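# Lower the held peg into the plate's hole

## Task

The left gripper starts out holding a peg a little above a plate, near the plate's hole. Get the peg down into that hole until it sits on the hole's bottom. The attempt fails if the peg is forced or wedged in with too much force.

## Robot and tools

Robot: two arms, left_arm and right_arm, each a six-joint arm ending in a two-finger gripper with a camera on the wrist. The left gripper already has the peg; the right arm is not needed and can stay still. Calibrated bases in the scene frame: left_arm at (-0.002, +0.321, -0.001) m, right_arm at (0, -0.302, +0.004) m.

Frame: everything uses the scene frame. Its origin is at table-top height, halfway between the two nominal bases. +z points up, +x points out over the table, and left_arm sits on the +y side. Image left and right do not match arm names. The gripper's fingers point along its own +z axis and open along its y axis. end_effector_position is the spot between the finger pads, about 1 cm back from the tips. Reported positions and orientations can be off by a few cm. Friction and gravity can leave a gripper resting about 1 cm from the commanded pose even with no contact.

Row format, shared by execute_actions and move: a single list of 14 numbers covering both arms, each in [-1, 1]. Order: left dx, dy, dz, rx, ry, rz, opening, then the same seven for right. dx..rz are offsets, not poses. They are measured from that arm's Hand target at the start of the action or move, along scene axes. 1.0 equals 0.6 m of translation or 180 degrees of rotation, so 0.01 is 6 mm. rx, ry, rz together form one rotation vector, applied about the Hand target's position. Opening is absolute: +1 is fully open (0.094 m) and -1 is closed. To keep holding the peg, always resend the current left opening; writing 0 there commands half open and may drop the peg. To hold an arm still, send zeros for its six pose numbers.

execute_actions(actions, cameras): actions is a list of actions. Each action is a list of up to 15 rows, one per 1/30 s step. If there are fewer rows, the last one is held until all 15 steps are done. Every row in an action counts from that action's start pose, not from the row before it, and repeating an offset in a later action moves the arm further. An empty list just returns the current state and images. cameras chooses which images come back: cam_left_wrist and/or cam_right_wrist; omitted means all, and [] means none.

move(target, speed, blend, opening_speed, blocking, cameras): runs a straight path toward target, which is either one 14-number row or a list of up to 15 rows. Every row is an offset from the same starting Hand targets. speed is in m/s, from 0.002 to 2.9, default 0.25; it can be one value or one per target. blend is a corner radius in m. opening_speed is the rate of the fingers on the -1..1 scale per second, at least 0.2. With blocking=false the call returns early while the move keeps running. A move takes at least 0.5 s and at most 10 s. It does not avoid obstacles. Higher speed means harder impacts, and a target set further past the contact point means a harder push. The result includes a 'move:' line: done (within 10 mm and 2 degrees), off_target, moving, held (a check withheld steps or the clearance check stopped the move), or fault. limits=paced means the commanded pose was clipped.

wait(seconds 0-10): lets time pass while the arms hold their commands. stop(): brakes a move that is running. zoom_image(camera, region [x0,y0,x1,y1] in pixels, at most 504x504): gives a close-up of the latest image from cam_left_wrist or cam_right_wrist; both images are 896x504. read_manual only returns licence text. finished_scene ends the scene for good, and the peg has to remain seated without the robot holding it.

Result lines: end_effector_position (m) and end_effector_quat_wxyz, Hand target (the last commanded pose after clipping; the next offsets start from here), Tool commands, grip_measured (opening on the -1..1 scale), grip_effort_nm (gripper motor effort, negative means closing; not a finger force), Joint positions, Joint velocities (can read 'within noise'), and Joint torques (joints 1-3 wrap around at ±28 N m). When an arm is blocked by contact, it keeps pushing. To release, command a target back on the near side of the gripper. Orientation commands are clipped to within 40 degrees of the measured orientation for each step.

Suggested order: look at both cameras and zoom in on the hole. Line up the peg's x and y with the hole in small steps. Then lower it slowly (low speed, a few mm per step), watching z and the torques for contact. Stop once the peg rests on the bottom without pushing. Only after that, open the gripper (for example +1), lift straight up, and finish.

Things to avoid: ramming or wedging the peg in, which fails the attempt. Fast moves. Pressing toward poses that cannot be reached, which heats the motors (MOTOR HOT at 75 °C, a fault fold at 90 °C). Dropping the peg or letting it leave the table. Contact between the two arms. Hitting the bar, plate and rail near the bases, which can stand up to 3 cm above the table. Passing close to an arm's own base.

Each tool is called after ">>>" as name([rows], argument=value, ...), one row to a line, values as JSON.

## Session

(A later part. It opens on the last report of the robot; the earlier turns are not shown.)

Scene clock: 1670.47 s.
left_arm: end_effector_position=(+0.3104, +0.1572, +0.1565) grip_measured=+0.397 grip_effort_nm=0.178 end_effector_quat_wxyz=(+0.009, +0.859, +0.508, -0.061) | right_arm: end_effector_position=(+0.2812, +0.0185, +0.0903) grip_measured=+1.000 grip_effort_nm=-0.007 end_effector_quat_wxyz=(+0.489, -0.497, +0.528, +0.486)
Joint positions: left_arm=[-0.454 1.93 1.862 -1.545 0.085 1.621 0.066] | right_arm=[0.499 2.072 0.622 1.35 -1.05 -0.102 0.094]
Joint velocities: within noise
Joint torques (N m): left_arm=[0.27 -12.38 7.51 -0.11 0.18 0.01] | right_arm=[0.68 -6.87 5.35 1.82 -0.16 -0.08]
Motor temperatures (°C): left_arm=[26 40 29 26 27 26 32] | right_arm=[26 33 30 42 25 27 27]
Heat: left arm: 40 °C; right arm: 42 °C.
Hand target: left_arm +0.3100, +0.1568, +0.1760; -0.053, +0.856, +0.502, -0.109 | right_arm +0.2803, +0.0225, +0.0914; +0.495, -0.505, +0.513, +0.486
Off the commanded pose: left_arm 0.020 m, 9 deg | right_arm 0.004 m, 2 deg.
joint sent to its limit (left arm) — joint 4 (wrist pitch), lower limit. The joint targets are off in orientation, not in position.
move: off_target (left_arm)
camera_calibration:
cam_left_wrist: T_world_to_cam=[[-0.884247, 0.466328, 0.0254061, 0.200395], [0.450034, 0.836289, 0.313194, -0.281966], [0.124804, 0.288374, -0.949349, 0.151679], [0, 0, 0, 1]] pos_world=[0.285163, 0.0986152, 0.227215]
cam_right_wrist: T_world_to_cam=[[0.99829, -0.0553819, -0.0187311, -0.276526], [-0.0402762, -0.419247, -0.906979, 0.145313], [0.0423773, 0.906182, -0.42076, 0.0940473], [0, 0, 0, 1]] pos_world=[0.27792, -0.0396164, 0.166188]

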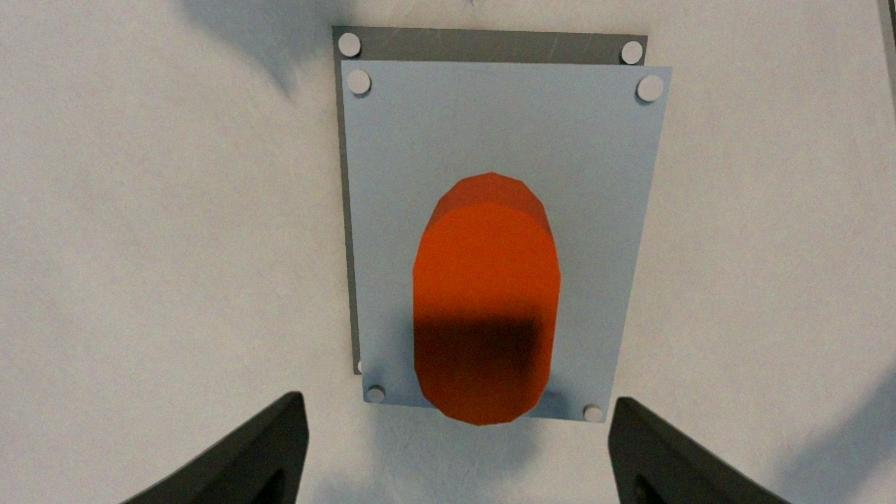

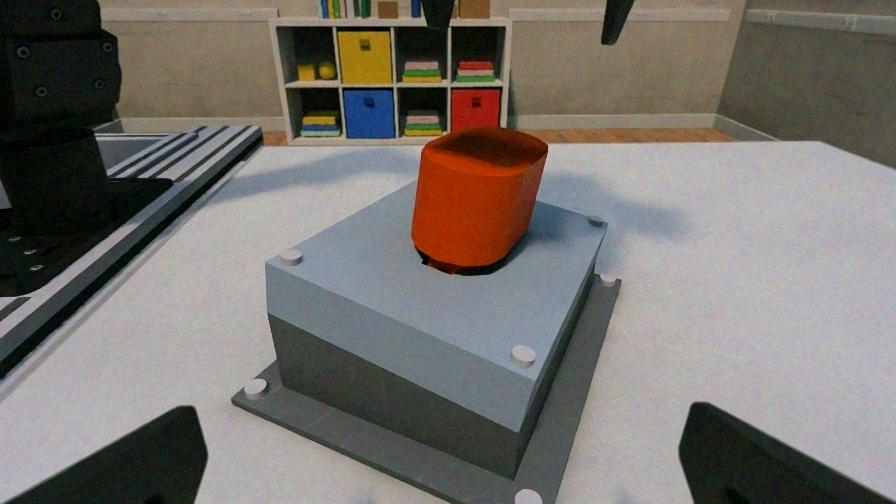

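>>> wait(seconds=0.2)

Scene clock: 1769.97 s.
left_arm: end_effector_position=(+0.3104, +0.1572, +0.1565) grip_measured=+0.397 grip_effort_nm=0.178 end_effector_quat_wxyz=(+0.009, +0.859, +0.508, -0.061) | right_arm: end_effector_position=(+0.2812, +0.0185, +0.0903) grip_measured=+1.000 grip_effort_nm=-0.012 end_effector_quat_wxyz=(+0.489, -0.497, +0.528, +0.486)
Joint positions: left_arm=[-0.454 1.93 1.862 -1.545 0.085 1.621 0.066] | right_arm=[0.499 2.072 0.622 1.35 -1.05 -0.102 0.094]
Joint velocities: within noise
Joint torques (N m): left_arm=[0.24 -12.44 7.56 -0.11 0.2 0.01] | right_arm=[0.68 -6.87 5.35 1.82 -0.16 -0.08]
Motor temperatures (°C): left_arm=[26 42 30 26 27 26 30] | right_arm=[26 33 30 42 25 27 27]
Heat: left arm: 42 °C; right arm: 42 °C.
Hand target: left_arm +0.3100, +0.1568, +0.1760; -0.053, +0.856, +0.502, -0.109 | right_arm +0.2803, +0.0225, +0.0914; +0.495, -0.505, +0.513, +0.486
Tool commands: left_gripper/opening=+0.4 right_gripper/opening=+1.0
Off the commanded pose: left_arm 0.020 m, 9 deg | right_arm 0.004 m, 2 deg.
wait: 0.20 s; at rest from the start
camera_calibration:
cam_left_wrist: T_world_to_cam=[[-0.884247, 0.466328, 0.0254061, 0.200395], [0.450034, 0.836289, 0.313194, -0.281966], [0.124804, 0.288374, -0.949349, 0.151679], [0, 0, 0, 1]] pos_world=[0.285163, 0.0986152, 0.227215]
cam_right_wrist: T_world_to_cam=[[0.99829, -0.0553819, -0.0187311, -0.276526], [-0.0402762, -0.419247, -0.906979, 0.145313], [0.0423773, 0.906182, -0.42076, 0.0940473], [0, 0, 0, 1]] pos_world=[0.27792, -0.0396164, 0.166188]

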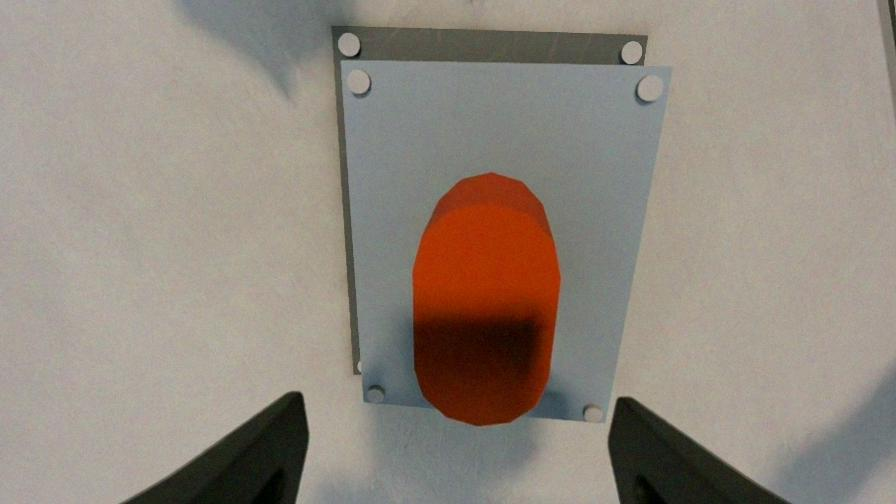

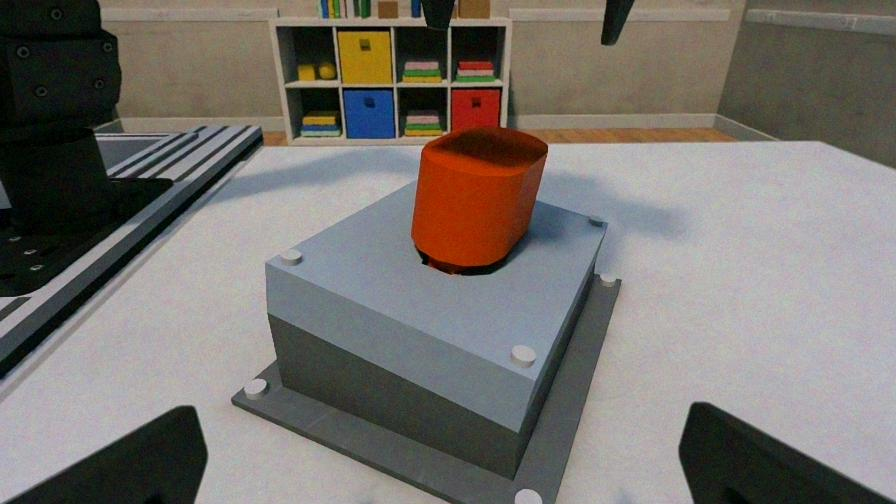

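>>> zoom_image(camera="cam_right_wrist", region=[380, 110, 600, 300])

>>> zoom_image(camera="cam_right_wrist", region=[400, 230, 540, 290])

Scaled by 2.291 from the camera's 896x504 image, which has a finer 1280x720 frame.

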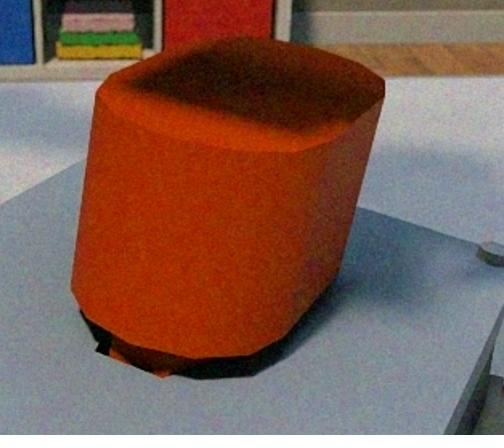

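Scaled by 3.600 from the camera's 896x504 image, which has a finer 1280x720 frame.

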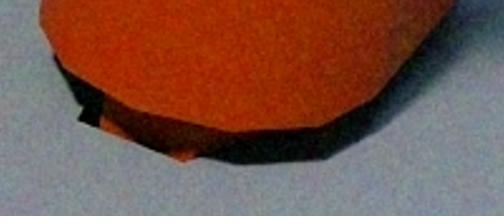

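>>> zoom_image(camera="cam_right_wrist", region=[408, 244, 508, 284])

>>> zoom_image(camera="cam_left_wrist", region=[330, 20, 680, 440])

Scaled by 5.040 from the camera's 896x504 image, which has a finer 1280x720 frame.

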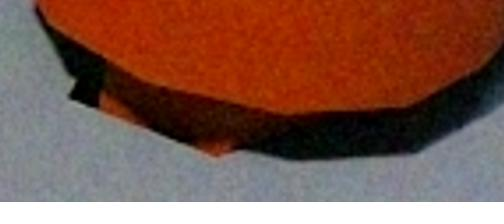

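Scaled by 1.200 from the camera's 896x504 image, which has a finer 1280x720 frame.

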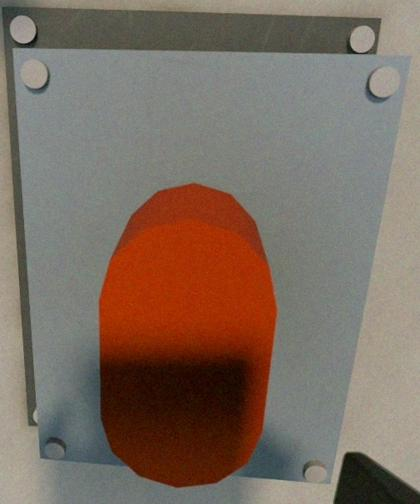

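>>> move(target=[-0.01217, 0.00283, -0.07683, 0, 0, 0, -0.95, 0, 0, 0, 0, 0, 0, 1.0], speed=0.08, opening_speed=1.5)

Scene clock: 2086.73 s.
left_arm: end_effector_position=(+0.3099, +0.1568, +0.1349) grip_measured=-0.947 grip_effort_nm=-0.115 end_effector_quat_wxyz=(-0.019, +0.858, +0.507, -0.080) | right_arm: end_effector_position=(+0.2812, +0.0185, +0.0903) grip_measured=+1.000 grip_effort_nm=-0.007 end_effector_quat_wxyz=(+0.489, -0.497, +0.528, +0.486)
Joint positions: left_arm=[-0.454 1.99 1.855 -1.546 0.085 1.624 0.002] | right_arm=[0.499 2.072 0.622 1.35 -1.05 -0.102 0.094]
Joint velocities: within noise
Joint torques (N m): left_arm=[0.05 -8.99 4.12 -0.25 0.18 0.1] | right_arm=[0.64 -6.87 5.35 1.84 -0.16 -0.08]
Motor temperatures (°C): left_arm=[26 44 31 26 27 26 29] | right_arm=[26 33 30 42 25 27 27]
Heat: left arm: 44 °C; right arm: 42 °C.
Hand target: left_arm +0.3027, +0.1585, +0.1298; -0.053, +0.856, +0.502, -0.109 | right_arm +0.2803, +0.0225, +0.0914; +0.495, -0.505, +0.513, +0.486
Off the commanded pose: left_arm 0.009 m, 5 deg | right_arm 0.004 m, 2 deg.
joint sent to its limit (left arm) — joint 4 (wrist pitch), lower limit. The joint targets are off in orientation, not in position.
move: off_target (left_arm)
camera_calibration:
cam_left_wrist: T_world_to_cam=[[-0.878287, 0.468896, 0.0935392, 0.189339], [0.473284, 0.824784, 0.309409, -0.279606], [0.0679307, 0.31602, -0.946317, 0.144308], [0, 0, 0, 1]] pos_world=[0.288824, 0.0962302, 0.205363]
cam_right_wrist: T_world_to_cam=[[0.99829, -0.0553819, -0.0187311, -0.276526], [-0.0402762, -0.419247, -0.906979, 0.145313], [0.0423773, 0.906182, -0.42076, 0.0940473], [0, 0, 0, 1]] pos_world=[0.27792, -0.0396164, 0.166188]

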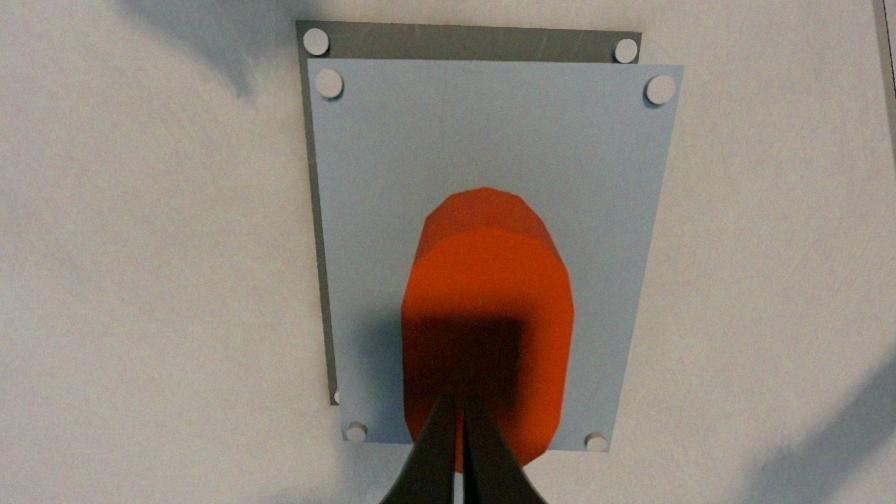

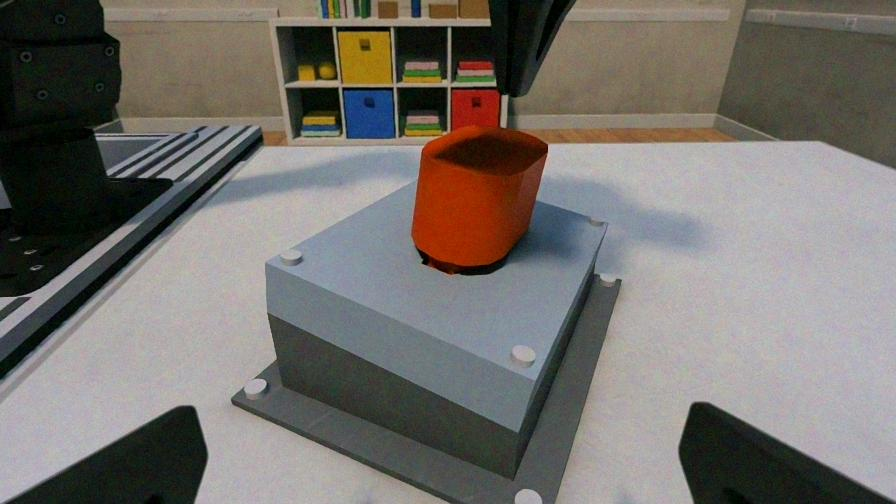

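>>> move(target=[-0.01117, 0.0025, -0.02133, 0, 0, 0, -0.95, 0, 0, 0, 0, 0, 0, 1.0], speed=0.04)

Scene clock: 2098.67 s.
left_arm: end_effector_position=(+0.3033, +0.1597, +0.1229) grip_measured=-0.947 grip_effort_nm=-0.110 end_effector_quat_wxyz=(-0.039, +0.856, +0.506, -0.094) | right_arm: end_effector_position=(+0.2812, +0.0185, +0.0903) grip_measured=+1.000 grip_effort_nm=-0.007 end_effector_quat_wxyz=(+0.489, -0.497, +0.528, +0.486)
Joint positions: left_arm=[-0.454 2.005 1.823 -1.546 0.085 1.625 0.002] | right_arm=[0.499 2.072 0.622 1.35 -1.05 -0.102 0.094]
Joint velocities: within noise
Joint torques (N m): left_arm=[-0.14 -8.88 4 -0.3 0.18 0.09] | right_arm=[0.68 -6.9 5.35 1.83 -0.16 -0.08]
Motor temperatures (°C): left_arm=[26 42 30 26 27 26 29] | right_arm=[26 33 30 42 25 27 27]
Heat: left arm: 42 °C; right arm: 42 °C.
Hand target: left_arm +0.2959, +0.1600, +0.1170; -0.053, +0.856, +0.502, -0.109 | right_arm +0.2803, +0.0225, +0.0914; +0.495, -0.505, +0.513, +0.486
Off the commanded pose: left_arm 0.009 m, 2 deg | right_arm 0.004 m, 2 deg.
move: done
camera_calibration:
cam_left_wrist: T_world_to_cam=[[-0.872433, 0.467921, 0.141103, 0.175812], [0.487942, 0.817503, 0.305944, -0.277958], [0.0278061, 0.335766, -0.941535, 0.140936], [0, 0, 0, 1]] pos_world=[0.285093, 0.0976439, 0.192928]
cam_right_wrist: T_world_to_cam=[[0.99829, -0.0553819, -0.0187311, -0.276526], [-0.0402762, -0.419247, -0.906979, 0.145313], [0.0423773, 0.906182, -0.42076, 0.0940473], [0, 0, 0, 1]] pos_world=[0.27792, -0.0396164, 0.166188]

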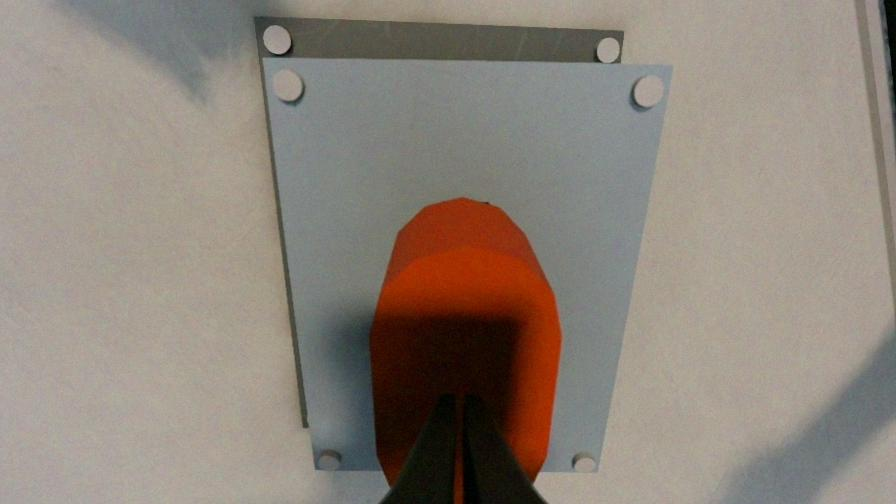

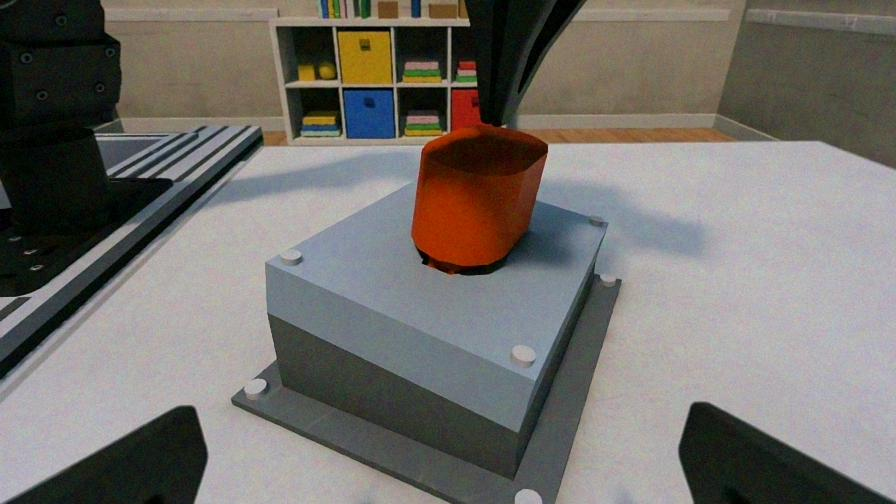

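>>> move(target=[-0.004, 0.0, -0.0125, 0, 0, 0, -0.95, 0, 0, 0, 0, 0, 0, 1.0], speed=0.03, cameras=["cam_right_wrist"])

Scene clock: 2107.10 s.
left_arm: end_effector_position=(+0.2965, +0.1627, +0.1133) grip_measured=-0.947 grip_effort_nm=-0.110 end_effector_quat_wxyz=(-0.053, +0.855, +0.506, -0.102) | right_arm: end_effector_position=(+0.2812, +0.0185, +0.0903) grip_measured=+1.000 grip_effort_nm=-0.002 end_effector_quat_wxyz=(+0.489, -0.497, +0.528, +0.486)
Joint positions: left_arm=[-0.454 2.005 1.779 -1.534 0.085 1.625 0.002] | right_arm=[0.499 2.072 0.622 1.35 -1.05 -0.102 0.094]
Joint velocities: within noise
Joint torques (N m): left_arm=[-0.4 -9.74 3.95 -0.11 0.18 0.06] | right_arm=[0.68 -6.87 5.34 1.82 -0.16 -0.08]
Motor temperatures (°C): left_arm=[26 41 30 26 27 26 29] | right_arm=[26 33 30 42 25 27 27]
Heat: left arm: 41 °C; right arm: 42 °C.
Hand target: left_arm +0.2935, +0.1600, +0.1096; -0.053, +0.857, +0.502, -0.109 | right_arm +0.2803, +0.0225, +0.0914; +0.495, -0.505, +0.513, +0.486
Off the commanded pose: left_arm 0.005 m, 1 deg | right_arm 0.004 m, 2 deg.
move: done
camera_calibration:
cam_right_wrist: T_world_to_cam=[[0.99829, -0.0553819, -0.0187311, -0.276526], [-0.0402762, -0.419247, -0.906979, 0.145313], [0.0423773, 0.906182, -0.42076, 0.0940473], [0, 0, 0, 1]] pos_world=[0.27792, -0.0396164, 0.166188]
Images, in order (width x height): cam_right_wrist 896x504.

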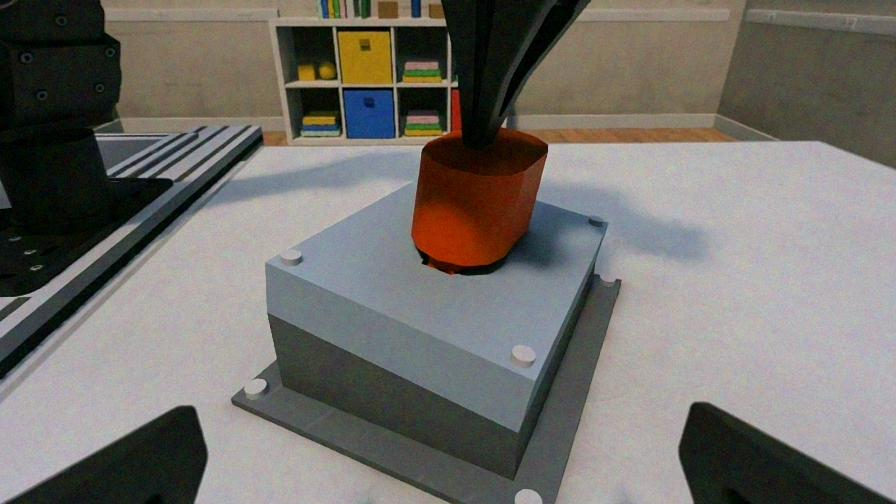

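>>> zoom_image(camera="cam_right_wrist", region=[400, 100, 560, 290])

Scaled by 2.653 from the camera's 896x504 image, which has a finer 1280x720 frame.

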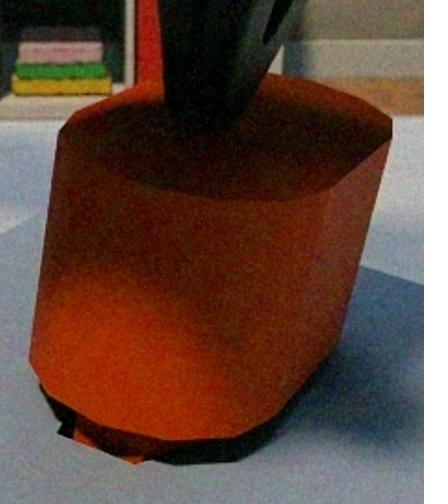

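>>> move(target=[-0.0008, 0.0, -0.005, 0, 0, 0, -0.95, 0, 0, 0, 0, 0, 0, 1.0], speed=0.015, cameras=["cam_right_wrist"])

>>> zoom_image(camera="cam_right_wrist", region=[400, 100, 560, 290])

Scene clock: 2116.73 s.
left_arm: end_effector_position=(+0.2969, +0.1625, +0.1119) grip_measured=-0.947 grip_effort_nm=-0.105 end_effector_quat_wxyz=(-0.052, +0.855, +0.506, -0.102) | right_arm: end_effector_position=(+0.2812, +0.0185, +0.0903) grip_measured=+1.000 grip_effort_nm=-0.007 end_effector_quat_wxyz=(+0.489, -0.497, +0.528, +0.486)
Joint positions: left_arm=[-0.454 2.005 1.774 -1.527 0.085 1.625 0.002] | right_arm=[0.499 2.072 0.622 1.35 -1.05 -0.102 0.094]
Joint velocities: within noise
Joint torques (N m): left_arm=[-0.24 -9.81 3.38 -0.02 0.2 0.05] | right_arm=[0.64 -6.89 5.37 1.83 -0.16 -0.08]
Motor temperatures (°C): left_arm=[26 41 30 26 27 26 29] | right_arm=[26 33 30 42 25 27 27]
Heat: left arm: 41 °C; right arm: 42 °C.
Hand target: left_arm +0.2931, +0.1600, +0.1065; -0.053, +0.857, +0.502, -0.109 | right_arm +0.2803, +0.0225, +0.0914; +0.495, -0.505, +0.513, +0.486
Off the commanded pose: left_arm 0.007 m, 1 deg | right_arm 0.004 m, 2 deg.
move: done
camera_calibration:
cam_right_wrist: T_world_to_cam=[[0.99829, -0.0553819, -0.0187311, -0.276526], [-0.0402762, -0.419247, -0.906979, 0.145313], [0.0423773, 0.906182, -0.42076, 0.0940473], [0, 0, 0, 1]] pos_world=[0.27792, -0.0396164, 0.166188]
Images, in order (width x height): cam_right_wrist 896x504.

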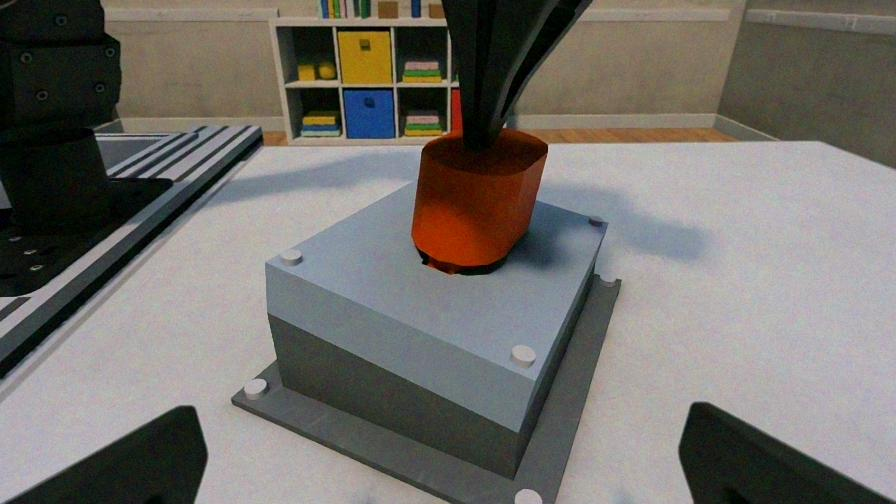

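Scaled by 2.653 from the camera's 896x504 image, which has a finer 1280x720 frame.

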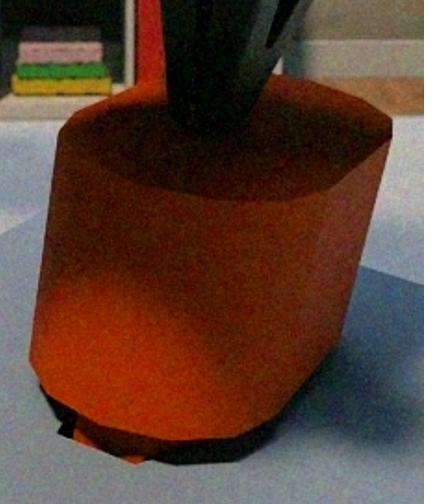

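>>> move(target=[-0.0008, 0.0, -0.006, 0, 0, 0, -0.95, 0, 0, 0, 0, 0, 0, 1.0], speed=0.01, cameras=["cam_right_wrist"])

>>> zoom_image(camera="cam_right_wrist", region=[400, 100, 560, 290])

Scene clock: 2122.70 s.
left_arm: end_effector_position=(+0.2974, +0.1622, +0.1111) grip_measured=-0.947 grip_effort_nm=-0.100 end_effector_quat_wxyz=(-0.051, +0.855, +0.506, -0.101) | right_arm: end_effector_position=(+0.2812, +0.0185, +0.0903) grip_measured=+1.000 grip_effort_nm=-0.002 end_effector_quat_wxyz=(+0.489, -0.497, +0.528, +0.486)
Joint positions: left_arm=[-0.454 2.005 1.771 -1.522 0.085 1.625 0.002] | right_arm=[0.499 2.072 0.622 1.35 -1.05 -0.102 0.094]
Joint velocities: within noise
Joint torques (N m): left_arm=[-0.36 -9.98 2.37 0.07 0.19 0.06] | right_arm=[0.65 -6.86 5.38 1.82 -0.16 -0.08]
Motor temperatures (°C): left_arm=[26 40 30 26 27 26 29] | right_arm=[26 33 30 42 25 27 27]
Heat: left arm: 40 °C; right arm: 42 °C.
Hand target: left_arm +0.2927, +0.1600, +0.1030; -0.053, +0.857, +0.502, -0.109 | right_arm +0.2803, +0.0225, +0.0914; +0.495, -0.505, +0.513, +0.486
Off the commanded pose: left_arm 0.010 m, 1 deg | right_arm 0.004 m, 2 deg.
move: done
camera_calibration:
cam_right_wrist: T_world_to_cam=[[0.99829, -0.0553819, -0.0187311, -0.276526], [-0.0402762, -0.419247, -0.906979, 0.145313], [0.0423773, 0.906182, -0.42076, 0.0940473], [0, 0, 0, 1]] pos_world=[0.27792, -0.0396164, 0.166188]
Images, in order (width x height): cam_right_wrist 896x504.

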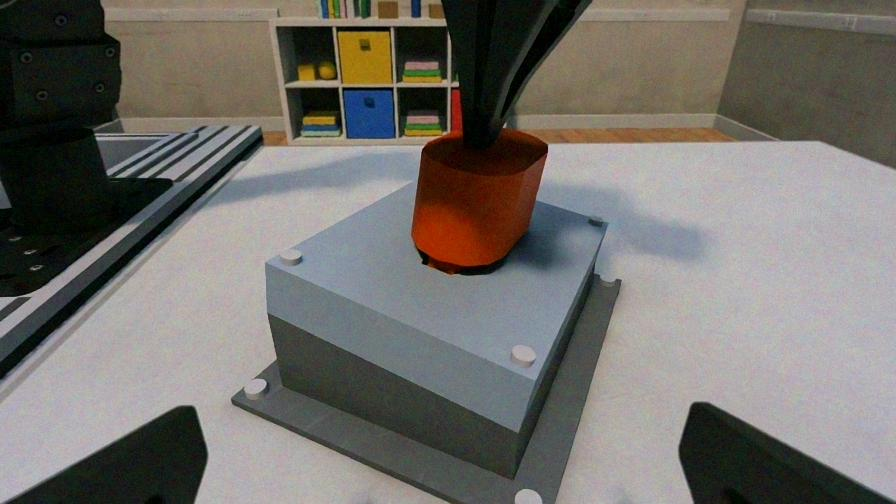

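Scaled by 2.653 from the camera's 896x504 image, which has a finer 1280x720 frame.

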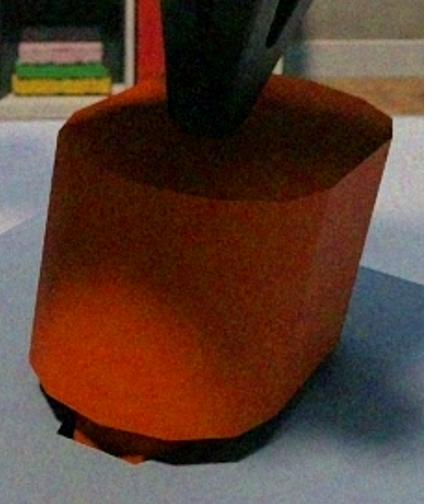

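>>> move(target=[0.012, 0.0, 0.06, 0, 0, 0, -0.95, 0, 0, 0, 0, 0, 0, 1.0], speed=0.06, cameras=["cam_right_wrist"])

>>> zoom_image(camera="cam_right_wrist", region=[400, 100, 560, 290])

Scene clock: 2129.77 s.
left_arm: end_effector_position=(+0.2980, +0.1620, +0.1169) grip_measured=-0.947 grip_effort_nm=-0.095 end_effector_quat_wxyz=(-0.050, +0.855, +0.506, -0.100) | right_arm: end_effector_position=(+0.2812, +0.0185, +0.0903) grip_measured=+1.000 grip_effort_nm=-0.007 end_effector_quat_wxyz=(+0.489, -0.497, +0.528, +0.486)
Joint positions: left_arm=[-0.454 2.005 1.794 -1.543 0.086 1.625 0.002] | right_arm=[0.499 2.072 0.622 1.35 -1.05 -0.102 0.094]
Joint velocities: within noise
Joint torques (N m): left_arm=[0.14 -13.75 7.75 -0.47 0.19 0.04] | right_arm=[0.65 -6.87 5.38 1.83 -0.16 -0.08]
Motor temperatures (°C): left_arm=[26 40 30 26 27 26 29] | right_arm=[26 33 30 42 25 27 27]
Heat: left arm: 40 °C; right arm: 42 °C.
Hand target: left_arm +0.2999, +0.1601, +0.1390; -0.053, +0.857, +0.502, -0.109 | right_arm +0.2803, +0.0225, +0.0914; +0.495, -0.505, +0.513, +0.486
Off the commanded pose: left_arm 0.022 m, 1 deg | right_arm 0.004 m, 2 deg.
joint sent to its limit (left arm) — joint 4 (wrist pitch), lower limit. The joint targets are off in orientation, not in position.
move: off_target (left_arm)
camera_calibration:
cam_right_wrist: T_world_to_cam=[[0.99829, -0.0553819, -0.0187311, -0.276526], [-0.0402762, -0.419247, -0.906979, 0.145313], [0.0423773, 0.906182, -0.42076, 0.0940473], [0, 0, 0, 1]] pos_world=[0.27792, -0.0396164, 0.166188]
Images, in order (width x height): cam_right_wrist 896x504.

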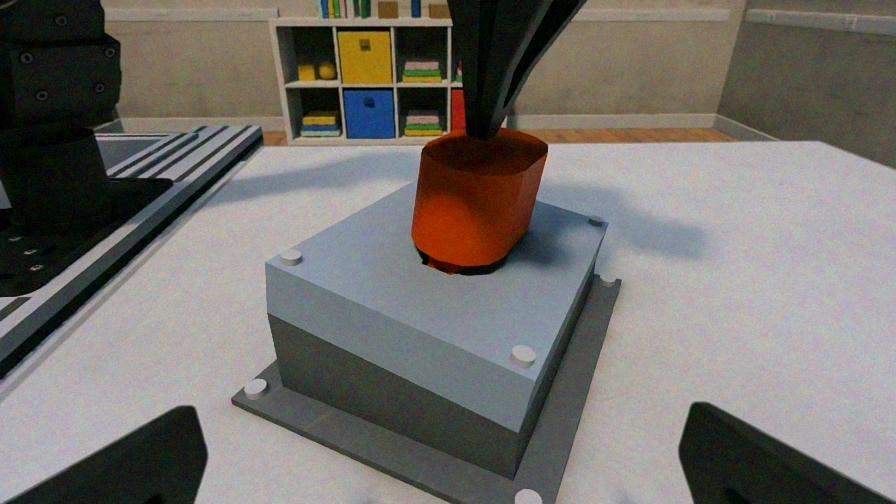

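Scaled by 2.653 from the camera's 896x504 image, which has a finer 1280x720 frame.

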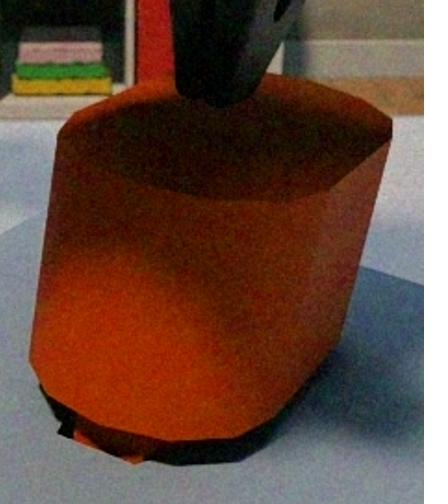

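>>> move(target=[0.012, 0.0, 0.06, 0, 0, 0, -0.95, 0, 0, 0, 0, 0, 0, 1.0], speed=0.08, cameras=["cam_right_wrist"])

>>> zoom_image(camera="cam_right_wrist", region=[400, 100, 560, 290])

Scene clock: 2138.53 s.
left_arm: end_effector_position=(+0.3072, +0.1605, +0.1558) grip_measured=-0.947 grip_effort_nm=-0.090 end_effector_quat_wxyz=(+0.006, +0.859, +0.508, -0.064) | right_arm: end_effector_position=(+0.2812, +0.0185, +0.0903) grip_measured=+1.000 grip_effort_nm=-0.002 end_effector_quat_wxyz=(+0.489, -0.497, +0.528, +0.486)
Joint positions: left_arm=[-0.45 1.919 1.844 -1.545 0.086 1.625 0.002] | right_arm=[0.499 2.072 0.622 1.35 -1.05 -0.102 0.094]
Joint velocities: within noise
Joint torques (N m): left_arm=[0.24 -12.23 7.16 -0.15 0.2 -0.01] | right_arm=[0.68 -6.86 5.39 1.83 -0.16 -0.07]
Motor temperatures (°C): left_arm=[26 41 30 26 27 26 29] | right_arm=[26 33 30 42 25 27 27]
Heat: left arm: 41 °C; right arm: 42 °C.
Hand target: left_arm +0.3070, +0.1601, +0.1749; -0.053, +0.856, +0.502, -0.109 | right_arm +0.2803, +0.0225, +0.0914; +0.495, -0.505, +0.513, +0.486
Off the commanded pose: left_arm 0.019 m, 9 deg | right_arm 0.004 m, 2 deg.
joint sent to its limit (left arm) — joint 4 (wrist pitch), lower limit. The joint targets are off in orientation, not in position.
move: off_target (left_arm)
camera_calibration:
cam_right_wrist: T_world_to_cam=[[0.99829, -0.0553819, -0.0187311, -0.276526], [-0.0402762, -0.419247, -0.906979, 0.145313], [0.0423773, 0.906182, -0.42076, 0.0940473], [0, 0, 0, 1]] pos_world=[0.27792, -0.0396164, 0.166188]
Images, in order (width x height): cam_right_wrist 896x504.

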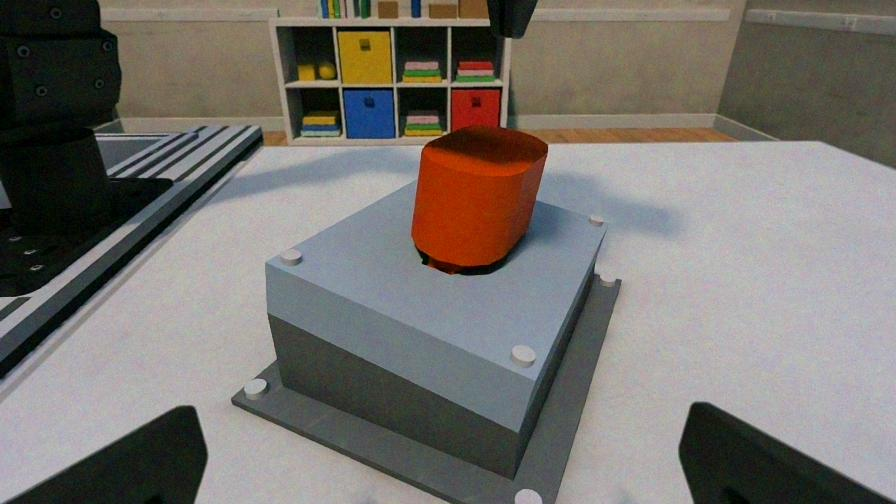

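Scaled by 2.653 from the camera's 896x504 image, which has a finer 1280x720 frame.

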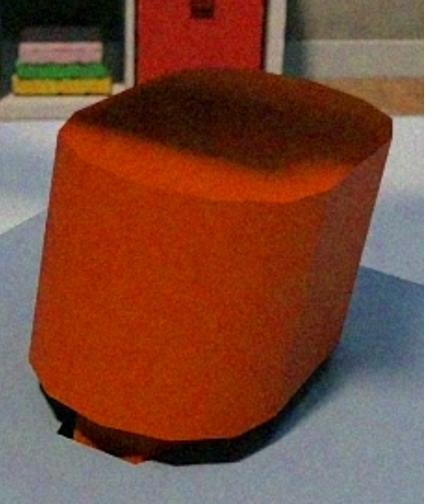

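>>> finished_scene()

The scene is finished: the task was done.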